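# Place pink fabric flat between blue strips on template

## Task

Put the small pink cloth piece down flat on the white template so it sits in the gap between the two blue strips, without shifting the template much, and finish with the gripper released and clear of the cloth.

## Robot and tools

Robot: two arms, left_arm and right_arm, each ending in a two-finger gripper. In the scene frame the origin is at table-top height, midway between the arms' nominal bases; +z is up, +x points out over the table, and left_arm is on the +y side. Arm names do not match image sides. Calibrated bases: left_arm at (+0.002, +0.229, +0.030) m, quat_wxyz (+1.000, 0, 0, +0.004); right_arm at (-0.011, -0.348, +0.007) m, quat_wxyz (+1.000, 0, 0, -0.019). A two-camera stand is fixed to the floor behind the arms.

Gripper: fingers point along the gripper's +z axis and close along its y axis. end_effector_position is the point between the pads, just under 1 cm behind the tips. Positions are in metres; orientations are quat_wxyz, both in the scene frame.

Command rows: every motion argument uses rows of 14 numbers, each in [-1, 1], always covering both arms: dx, dy, dz, rx, ry, rz, opening for left_arm, then the same seven for right_arm. dx, dy, dz, rx, ry, rz are offsets, not poses: they are measured along scene-frame axes from that arm's Hand target as it stood when the action or move began, with rotation about the Hand target's position. Scale: 1.0 equals 0.6 m of travel or 180 degrees; rx, ry, rz form a single rotation vector. A translation longer than 1.0 may be shortened along its direction. Opening is absolute, not an offset: +1 fully open (about 87 mm between pads), +0.5 about 69 mm, 0 about 43 mm, -0.5 about 18 mm, -1 closed. Six zero pose numbers re-request the current Hand target; to keep a gripper unchanged, resend its present opening, because 0 is itself a command (half open).

execute_actions(actions, cameras): actions is a list of actions; each action is a table of up to 15 rows, one per 1/30 s step, and a short table repeats its last row to fill 15 steps. All rows of one action count from the same starting Hand target, not from the row before; a new action starts from the then-current Hand target, so repeating an offset moves further. An empty list returns state plus all cameras. cameras lists names, ["all"], or []; an unknown name voids the call.

move(target, speed, blend, opening_speed, blocking, cameras): drives each gripper in a straight line toward target, which is one 14-number row or a list of up to 15 rows, every row an offset from the same starting Hand targets. speed is path top speed in m/s, 0.002 to 2.9, default 0.25 (rotation up to twice that in rad/s), one value or one per target. blend in metres rounds corners between listed targets; 0 stops at each. opening_speed (0.2 or more, per second on the -1..+1 scale) ramps the fingers. A move lasts 0.5 to 10 s, does not avoid obstacles or the other arm, and faster moves lag, stray and strike harder. Avoid paths passing near an arm's own base; route around it. blocking=false returns after about 0.5 s while the move continues. The result adds a move: line such as done, off_target, moving, held or fault, plus limits (paced = pose clipped; held = steps withheld). done means at rest within 10 mm and 2 degrees of target; neither done nor off_target says anything about contact.

wait(seconds 0 to 10) lets the scene run with commands held. stop brakes a running move. zoom_image(camera, region [x0, y0, x1, y1], pixels, at most 504 by 504) enlarges part of the latest image of a camera: cam_head_left, cam_head_right, cam_high, cam_low, cam_left_wrist, cam_right_wrist, all 896x504. finished_scene(scene) ends the current scene irreversibly; call it only once the cloth lies flat between the strips and the gripper has let go.

Reading results: Hand target is the last commanded pose after clipping and is the base for the next offsets. The gripper often stops short of it; re-send the gap as an offset, and check tilt after each move, correcting it. Orientation commands are clipped to 40 degrees from the measured orientation per step. Printed poses may be off by a few centimetres, worse at long reach. grip_measured uses the same scale as the opening command and may be off by about 0.043. To grip, command roughly 0.04 below the reading at first contact; thin cloth under about 1 mm gets weaker force. Joint velocities showing within noise means the arm is still. Joint torques include the arm's weight, have offsets and wrap at ±28 N m for joints 1 to 3. A MOTOR HOT line appears at 75 °C; at 90 °C the arm folds up and stays idle. Reduce heat by not holding long stretched poses or pressing on things.

Avoid: dropping the cloth or letting it go while moving, hard presses or hits on the table or template, any contact between the two arms or grippers, dragging the template away, and anything leaving the table. An arm blocked by contact keeps pushing until you command its target back past the gripper. Suggested order: look, open, descend to pinch the cloth, lift slightly, carry over the gap between the blue strips, lower, open, raise clear, confirm with cameras, then finish.

Each tool is called as a command line: name --argument value for each argument, lists and objects as JSON in quotes; but a table of rows of numbers goes row by row, as --pt "numbers of a row", without its own name.

## Session

execute_actions --actions '[]'

Scene clock: 0.00 s.
left_arm: end_effector_position=(+0.2864, +0.0944, +0.3660) grip_measured=+1.000 end_effector_quat_wxyz=(+0.603, -0.155, +0.748, -0.229) | right_arm: end_effector_position=(+0.3230, -0.2084, +0.1640) grip_measured=+0.971 end_effector_quat_wxyz=(+0.442, -0.040, +0.870, +0.214)
Joint positions: left_arm=[-0.619 0.855 1.029 -0.362 -0.446 -0.65 1] | right_arm=[0.309 1.198 0.799 -0.157 -0.192 0.287 0.985]
Joint velocities: within noise
Joint torques (N m): no reading
Motor temperatures (°C): left_arm=[30 31 31 29 30 27 31] | right_arm=[29 36 32 28 26 28 27]
Heat: left arm: 31 °C; right arm: 36 °C.
Hand target: left_arm +0.2861, +0.0945, +0.3694; +0.604, -0.156, +0.746, -0.232 | right_arm +0.3258, -0.2076, +0.1719; +0.451, -0.041, +0.865, +0.216
Tool commands: left_gripper/opening=+1.0 right_gripper/opening=+1.0

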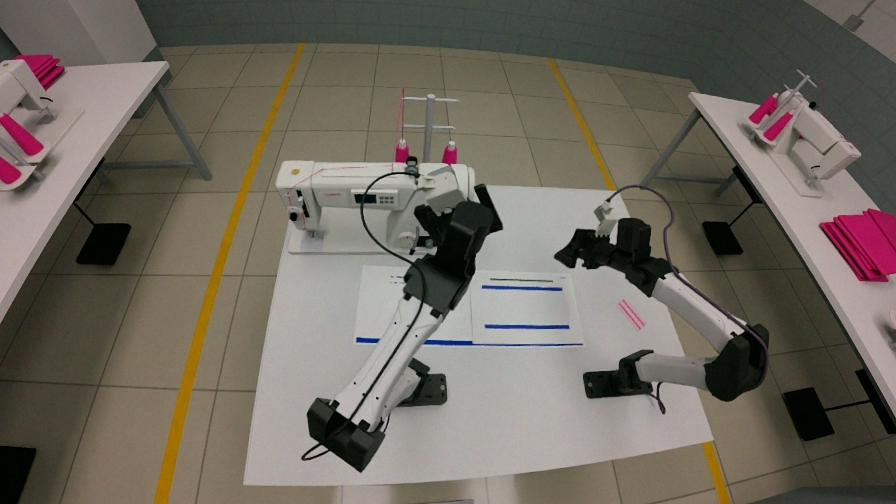

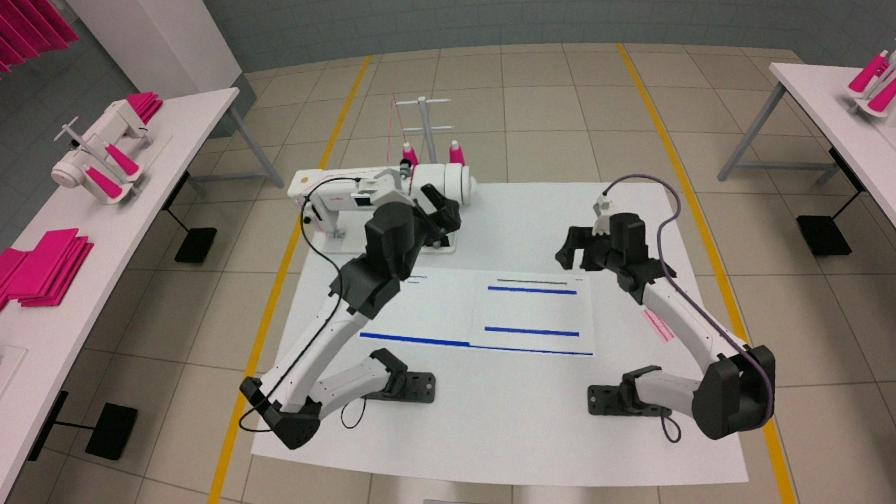

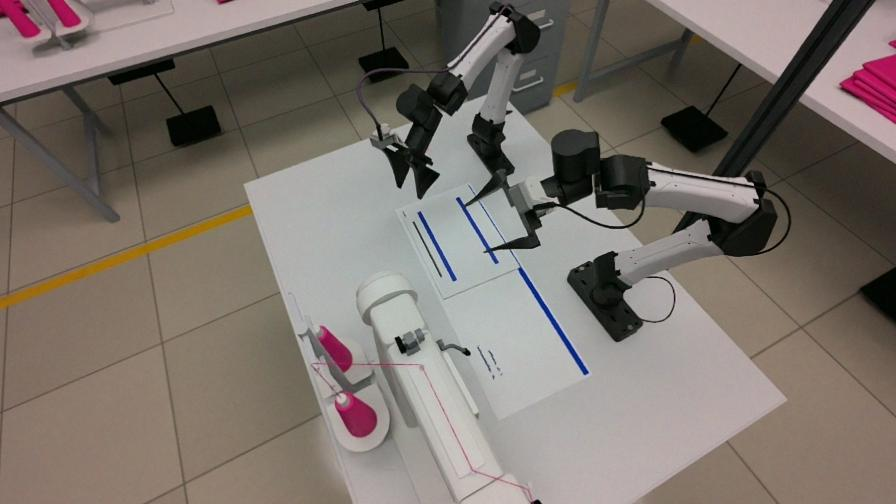

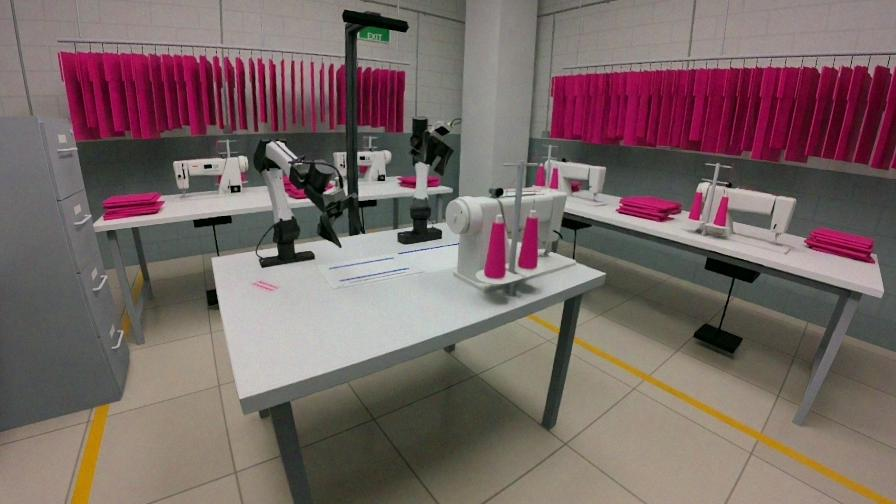

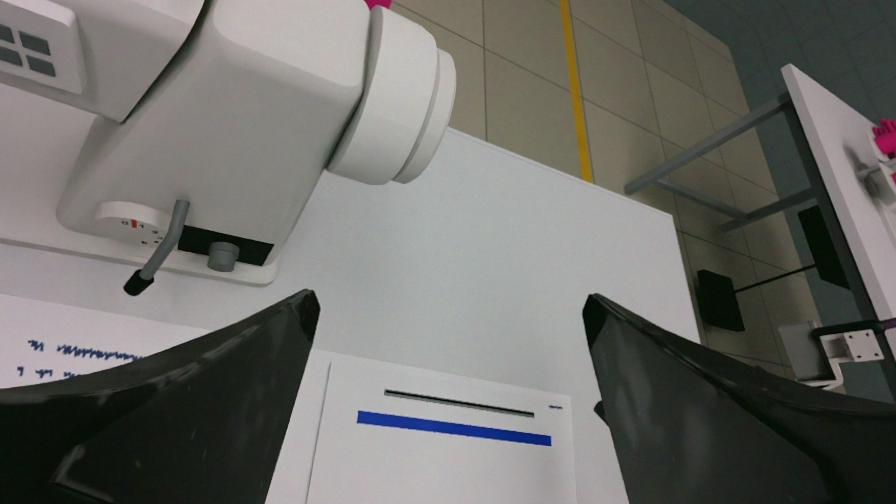

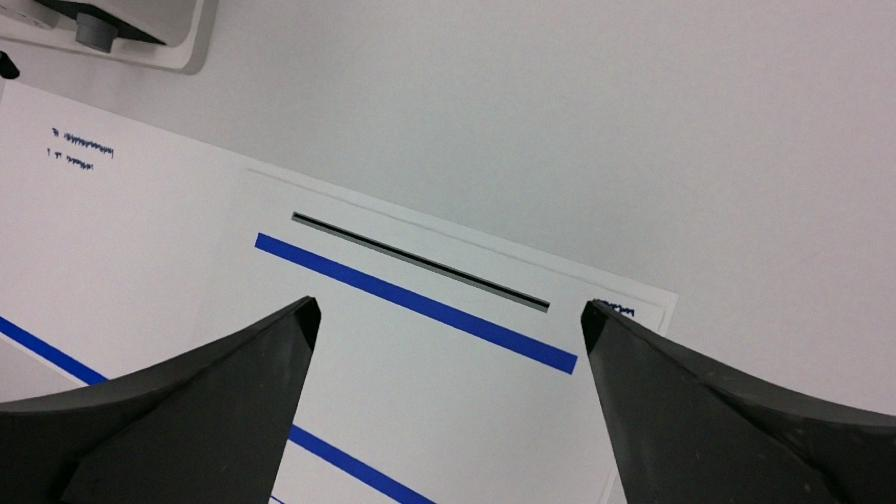

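move --target '[0,0.22,0.05,0,0,0,1, -0.168,-0.412,-0.103,-0.0035,0.3455,-0.2784,-0.5]' --speed 0.35 --cameras '["cam_right_wrist","cam_head_right"]'

Scene clock: 15.00 s.
left_arm: end_effector_position=(+0.2870, +0.2263, +0.3956) grip_measured=+1.000 end_effector_quat_wxyz=(+0.605, -0.161, +0.745, -0.233) | right_arm: end_effector_position=(+0.2250, -0.4505, +0.1061) grip_measured=-0.500 end_effector_quat_wxyz=(+0.005, +0.414, +0.910, +0.009)
Joint positions: left_arm=[0.346 0.839 1.15 -0.495 0.502 -0.491 1] | right_arm=[-0.444 1.655 1.303 -1.209 -0.019 0.372 0.25]
Joint torques (N m): left_arm=[0.42 -0.23 7.58 1.64 0.17 0.18] | right_arm=[-0.46 -5.55 8.46 0.31 0.22 0.26]
Heat: left arm: 33 °C; right arm: 36 °C.
Hand target: left_arm +0.2861, +0.2265, +0.3994; +0.604, -0.156, +0.746, -0.232 | right_arm +0.2249, -0.4547, +0.1101; +0.000, +0.422, +0.906, +0.000
Off the commanded pose: left_arm 0.004 m, 1 deg | right_arm 0.006 m, 2 deg.
move: done
Images, in order (width x height): cam_head_right 896x504, cam_right_wrist 896x504.

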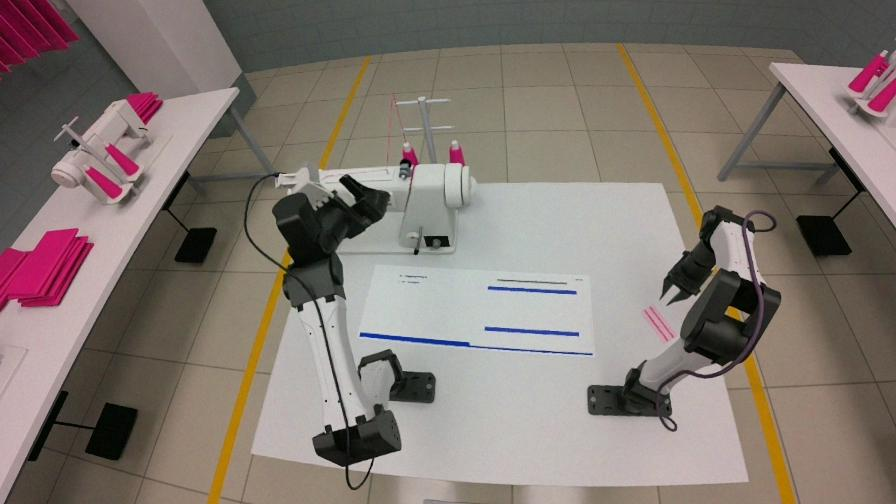

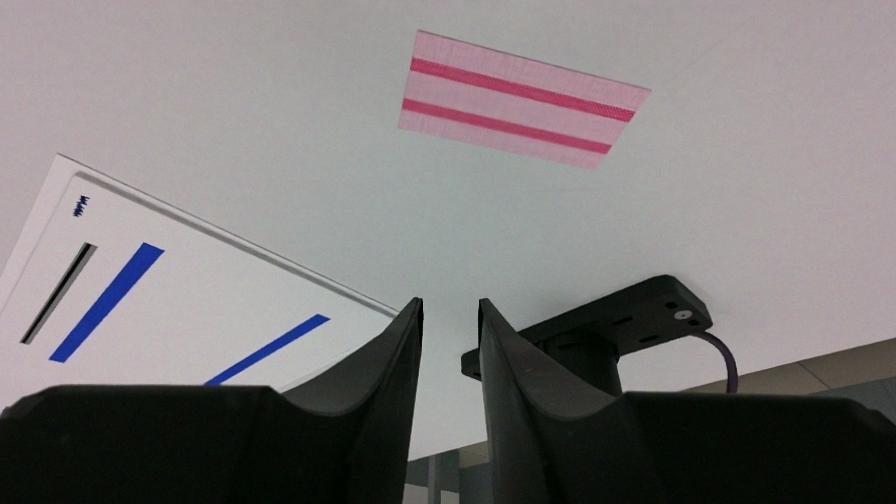

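move --target '[0,0,0,0,0,0,1, 0.028,0,-0.145,0,0,-0.078,-0.5]' --speed 0.15 --cameras '["cam_right_wrist"]'

Scene clock: 21.53 s.
left_arm: end_effector_position=(+0.2870, +0.2261, +0.3955) grip_measured=+1.000 end_effector_quat_wxyz=(+0.604, -0.160, +0.745, -0.233) | right_arm: end_effector_position=(+0.2459, -0.4516, +0.0283) grip_measured=-0.500 end_effector_quat_wxyz=(+0.007, +0.520, +0.854, +0.010)
Joint positions: left_arm=[0.346 0.839 1.15 -0.495 0.503 -0.491 1] | right_arm=[-0.444 1.78 1.126 -0.902 -0.018 0.614 0.25]
Joint torques (N m): left_arm=[0.43 -0.21 7.61 1.65 0.15 0.18] | right_arm=[-0.69 -6.31 4.53 0.63 0.23 0.24]
Heat: left arm: 34 °C; right arm: 37 °C.
Hand target: left_arm +0.2860, +0.2265, +0.3994; +0.604, -0.156, +0.746, -0.232 | right_arm +0.2419, -0.4548, +0.0231; +0.001, +0.530, +0.848, +0.000
Off the commanded pose: left_arm 0.004 m, 1 deg | right_arm 0.007 m, 2 deg.
move: done
Images, in order (width x height): cam_right_wrist 896x504.

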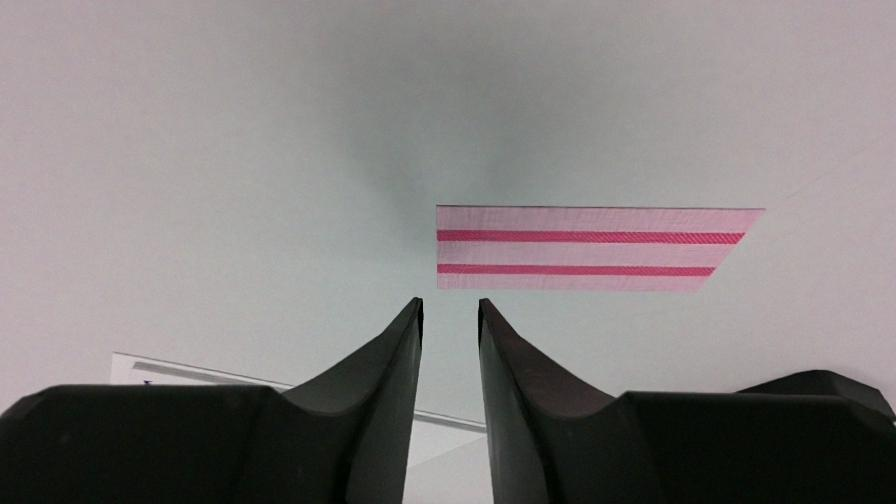

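move --pt "0 0 0 0 0 0 1 -0.003 0.004 -0.03 0 0 0 -0.5" --pt "0 0 0 0 0 0 1 -0.003 0.004 -0.044 0 0 0 -0.5" --speed '[0.08,0.03]' --blend '[0.002,0]' --cameras '["cam_right_wrist"]'

Scene clock: 25.37 s.
left_arm: end_effector_position=(+0.2870, +0.2261, +0.3955) grip_measured=+1.000 end_effector_quat_wxyz=(+0.604, -0.160, +0.745, -0.233) | right_arm: end_effector_position=(+0.2406, -0.4486, +0.0065) grip_measured=-0.500 end_effector_quat_wxyz=(+0.000, +0.522, +0.853, +0.009)
Joint positions: left_arm=[0.346 0.839 1.15 -0.495 0.503 -0.491 1] | right_arm=[-0.444 1.809 1.065 -0.826 -0.018 0.618 0.25]
Joint torques (N m): left_arm=[0.42 -0.23 7.61 1.65 0.15 0.18] | right_arm=[-0.38 -5.52 3.54 0.97 0.23 0.26]
Heat: left arm: 34 °C; right arm: 37 °C.
Hand target: left_arm +0.2860, +0.2265, +0.3994; +0.604, -0.156, +0.746, -0.232 | right_arm +0.2399, -0.4523, -0.0033; +0.000, +0.530, +0.848, +0.000
Off the commanded pose: left_arm 0.004 m, 1 deg | right_arm 0.011 m, 1 deg.
move: off_target (right_arm)
Images, in order (width x height): cam_right_wrist 896x504.

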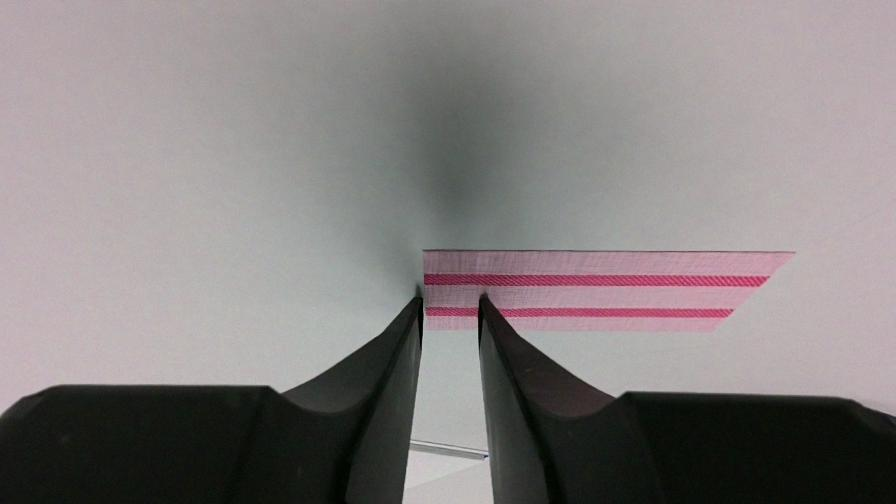

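move --target '[0.0,0.0,0,0,0,0,1, 0.001,0.001,-0.004,0,0,0,-1]' --speed 0.03 --opening_speed 0.4 --cameras '["cam_right_wrist"]'

Scene clock: 28.43 s.
left_arm: end_effector_position=(+0.2870, +0.2261, +0.3955) grip_measured=+1.000 end_effector_quat_wxyz=(+0.604, -0.160, +0.745, -0.233) | right_arm: end_effector_position=(+0.2407, -0.4495, +0.0063) grip_measured=-1.000 end_effector_quat_wxyz=(+0.000, +0.524, +0.852, +0.007)
Joint positions: left_arm=[0.346 0.839 1.15 -0.495 0.503 -0.491 1] | right_arm=[-0.444 1.809 1.065 -0.824 -0.014 0.621 0]
Joint torques (N m): left_arm=[0.43 -0.23 7.58 1.65 0.15 0.18] | right_arm=[-0.18 -5.05 3.18 1.08 0.19 0.25]
Heat: left arm: 35 °C; right arm: 37 °C.
Hand target: left_arm +0.2860, +0.2265, +0.3994; +0.604, -0.156, +0.746, -0.232 | right_arm +0.2406, -0.4518, -0.0058; +0.001, +0.530, +0.848, +0.000
Off the commanded pose: left_arm 0.004 m, 1 deg | right_arm 0.012 m, 1 deg.
move: off_target (right_arm)
Images, in order (width x height): cam_right_wrist 896x504.

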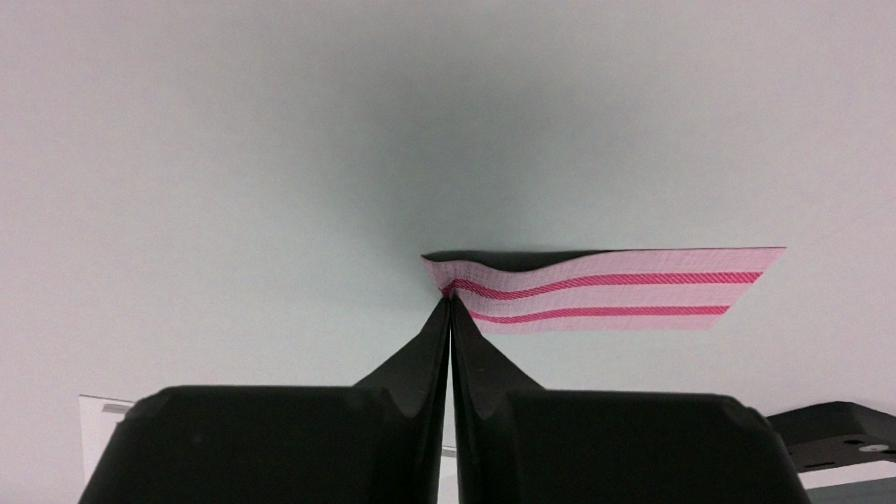

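move --target '[0.0,0.0,0,0,0,0,1, 0.02,0.01,0.068,0,0,0,-1]' --speed 0.06 --cameras '["cam_right_wrist"]'

Scene clock: 31.30 s.
left_arm: end_effector_position=(+0.2870, +0.2261, +0.3955) grip_measured=+1.000 end_effector_quat_wxyz=(+0.604, -0.160, +0.745, -0.233) | right_arm: end_effector_position=(+0.2484, -0.4438, +0.0248) grip_measured=-1.000 end_effector_quat_wxyz=(-0.009, +0.527, +0.850, +0.006)
Joint positions: left_arm=[0.346 0.839 1.15 -0.495 0.503 -0.491 1] | right_arm=[-0.417 1.809 1.144 -0.923 -0.014 0.656 0]
Joint torques (N m): left_arm=[0.42 -0.23 7.58 1.65 0.15 0.18] | right_arm=[0.49 -9.31 7.8 0.23 0.18 0.26]
Heat: left arm: 35 °C; right arm: 37 °C.
Hand target: left_arm +0.2860, +0.2265, +0.3994; +0.604, -0.156, +0.746, -0.232 | right_arm +0.2526, -0.4457, +0.0351; +0.000, +0.530, +0.848, +0.000
Off the commanded pose: left_arm 0.004 m, 1 deg | right_arm 0.011 m, 1 deg.
move: off_target (right_arm)
Images, in order (width x height): cam_right_wrist 896x504.

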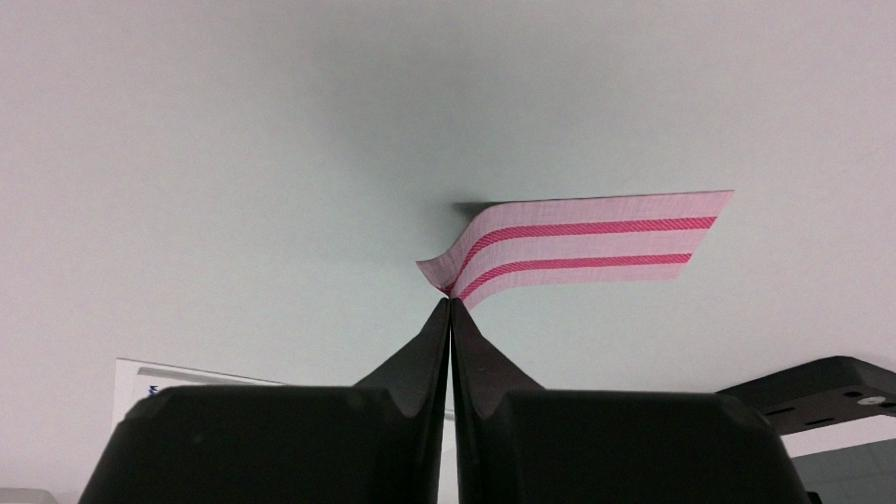

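move --target '[0,0,0,0,0,0,1, 0.0,0.32,0.008,0,0,0.344,-1]' --speed 0.15 --cameras '["cam_right_wrist","cam_head_right"]'

Scene clock: 39.37 s.
left_arm: end_effector_position=(+0.2870, +0.2261, +0.3955) grip_measured=+1.000 end_effector_quat_wxyz=(+0.604, -0.160, +0.745, -0.233) | right_arm: end_effector_position=(+0.2505, -0.2527, +0.0374) grip_measured=-1.000 end_effector_quat_wxyz=(+0.004, +0.027, +1.000, +0.008)
Joint positions: left_arm=[0.346 0.839 1.15 -0.495 0.503 -0.491 1] | right_arm=[0.328 1.794 1.184 -0.948 -0.013 0.346 0]
Joint torques (N m): left_arm=[0.42 -0.23 7.6 1.65 0.15 0.18] | right_arm=[0.25 -6.2 8.09 0.31 0.15 -0.06]
Motor temperatures (°C): left_arm=[30 31 36 32 30 27 31] | right_arm=[29 39 36 29 26 28 27]
Heat: left arm: 36 °C; right arm: 39 °C.
Hand target: left_arm +0.2860, +0.2265, +0.3994; +0.604, -0.156, +0.746, -0.232 | right_arm +0.2527, -0.2538, +0.0398; +0.000, +0.018, +1.000, +0.000
Off the commanded pose: left_arm 0.004 m, 1 deg | right_arm 0.003 m, 1 deg.
move: done
Images, in order (width x height): cam_head_right 896x504, cam_right_wrist 896x504.

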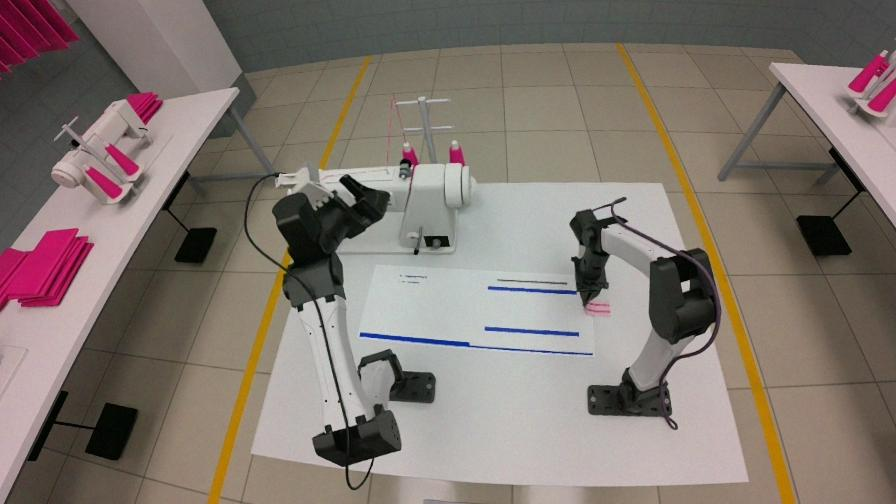

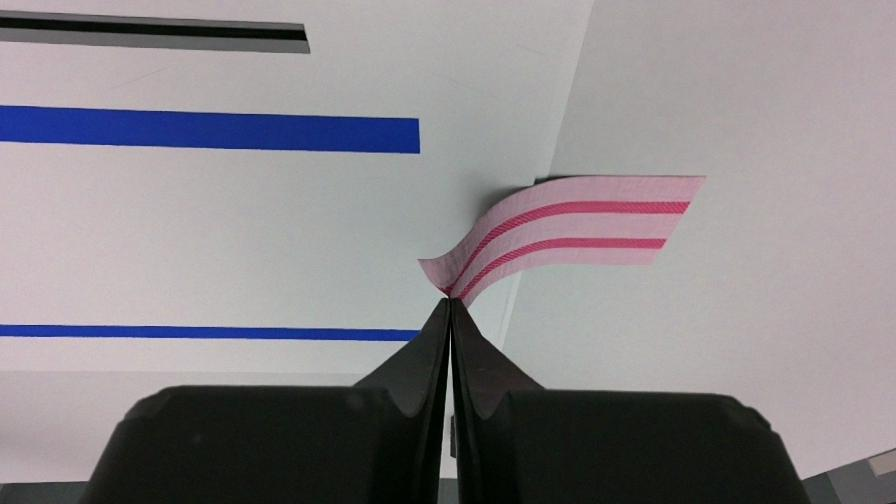

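move --pt "0 0 0 0 0 0 1 0.0 0.19 0.0 0 0 -0.013 -1" --pt "0 0 0 0 0 0 1 0.002 0.315 -0.043 0 0 -0.013 -1" --speed '[0.12,0.07]' --blend '[0.02,0]' --cameras '["cam_right_wrist","cam_head_right"]'

Scene clock: 48.50 s.
left_arm: end_effector_position=(+0.2870, +0.2261, +0.3955) grip_measured=+1.000 end_effector_quat_wxyz=(+0.604, -0.160, +0.745, -0.233) | right_arm: end_effector_position=(+0.2528, -0.0656, +0.0139) grip_measured=-1.000 end_effector_quat_wxyz=(+0.001, +0.033, +0.999, +0.010)
Joint positions: left_arm=[0.346 0.839 1.15 -0.495 0.503 -0.491 1] | right_arm=[0.774 2.172 1.63 -1.013 -0.012 0.804 0]
Joint torques (N m): left_arm=[0.42 -0.21 7.6 1.64 0.15 0.18] | right_arm=[0.23 -9.1 8.21 0.29 0.17 0.26]
Heat: left arm: 36 °C; right arm: 40 °C.
Hand target: left_arm +0.2860, +0.2265, +0.3994; +0.604, -0.156, +0.746, -0.232 | right_arm +0.2539, -0.0648, +0.0141; +0.000, +0.039, +0.999, +0.000
Off the commanded pose: left_arm 0.004 m, 1 deg | right_arm 0.001 m, 1 deg.
move: done
Images, in order (width x height): cam_head_right 896x504, cam_right_wrist 896x504.

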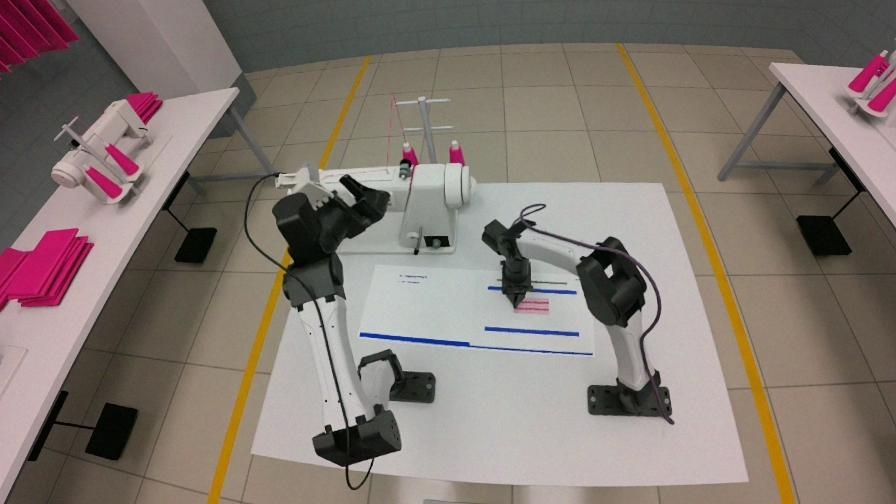

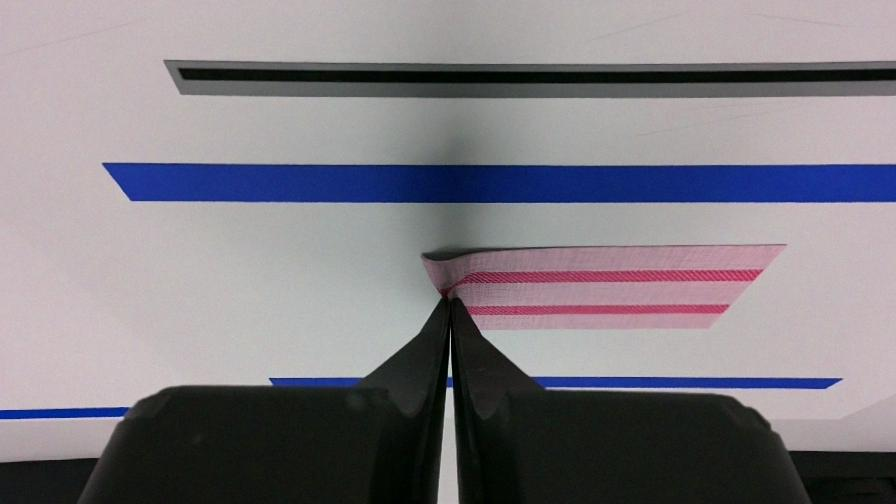

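move --pt "0 0 0 0 0 0 1 0.0 0.0 0.0 0 0 0 -0.3" --pt "0 0 0 0 0 0 1 0.0 0.0 0.06 0 0 0 -0.3" --speed '[0.05,0.05]' --opening_speed 0.4 --cameras '["cam_right_wrist","cam_head_right"]'

Scene clock: 54.57 s.
left_arm: end_effector_position=(+0.2870, +0.2261, +0.3955) grip_measured=+1.000 end_effector_quat_wxyz=(+0.604, -0.160, +0.745, -0.233) | right_arm: end_effector_position=(+0.2511, -0.0671, +0.0375) grip_measured=-0.300 end_effector_quat_wxyz=(-0.010, +0.034, +0.999, -0.002)
Joint positions: left_arm=[0.346 0.839 1.15 -0.495 0.503 -0.491 1] | right_arm=[0.774 2.172 1.722 -1.138 -0.012 0.804 0.35]
Joint torques (N m): left_arm=[0.42 -0.21 7.61 1.65 0.16 0.18] | right_arm=[0.23 -12.41 8.21 0.2 0.18 0.25]
Heat: left arm: 37 °C; right arm: 40 °C.
Hand target: left_arm +0.2860, +0.2265, +0.3994; +0.604, -0.156, +0.746, -0.232 | right_arm +0.2539, -0.0648, +0.0501; +0.000, +0.039, +0.999, +0.000
Off the commanded pose: left_arm 0.004 m, 1 deg | right_arm 0.013 m, 1 deg.
move: off_target (right_arm)
Images, in order (width x height): cam_head_right 896x504, cam_right_wrist 896x504.

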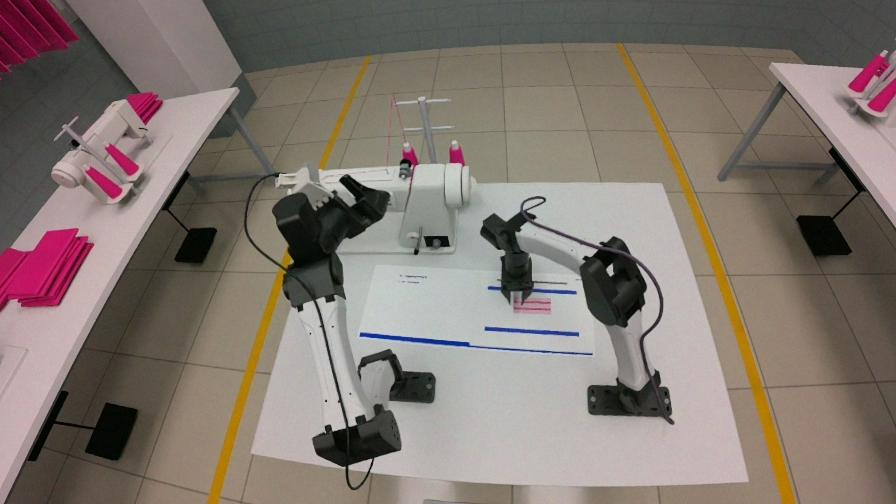

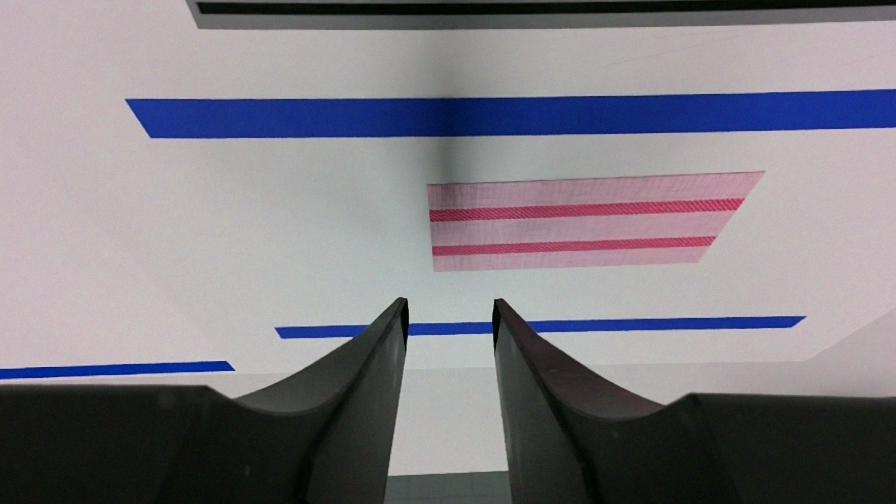

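move --target '[0,0,0,0,0,0,1, 0.0,-0.03,0.1,0,0,0,-0.3]' --speed 0.2 --cameras '["cam_head_right"]'

finished_scene --scene 2

Scene clock: 57.43 s.
left_arm: end_effector_position=(+0.2870, +0.2261, +0.3955) grip_measured=+1.000 end_effector_quat_wxyz=(+0.604, -0.160, +0.745, -0.233) | right_arm: end_effector_position=(+0.2508, -0.0796, +0.0934) grip_measured=-0.300 end_effector_quat_wxyz=(-0.014, +0.043, +0.999, -0.005)
Joint positions: left_arm=[0.346 0.839 1.15 -0.495 0.503 -0.491 1] | right_arm=[0.75 2.118 1.858 -1.339 -0.012 0.8 0.35]
Joint torques (N m): left_arm=[0.42 -0.23 7.61 1.64 0.15 0.18] | right_arm=[-0.46 -13.33 7.99 0.18 0.19 -0.05]
Heat: left arm: 37 °C; right arm: 41 °C.
Hand target: left_arm +0.2860, +0.2265, +0.3994; +0.604, -0.156, +0.746, -0.232 | right_arm +0.2539, -0.0828, +0.1101; +0.000, +0.039, +0.999, +0.000
Off the commanded pose: left_arm 0.004 m, 1 deg | right_arm 0.017 m, 2 deg.
move: off_target (right_arm)
Images, in order (width x height): cam_head_right 896x504.

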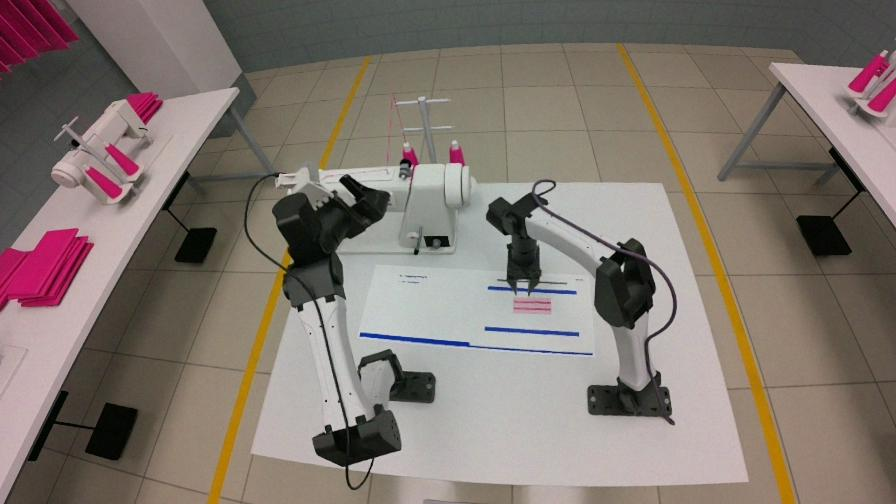

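The scene is finished: the task was done.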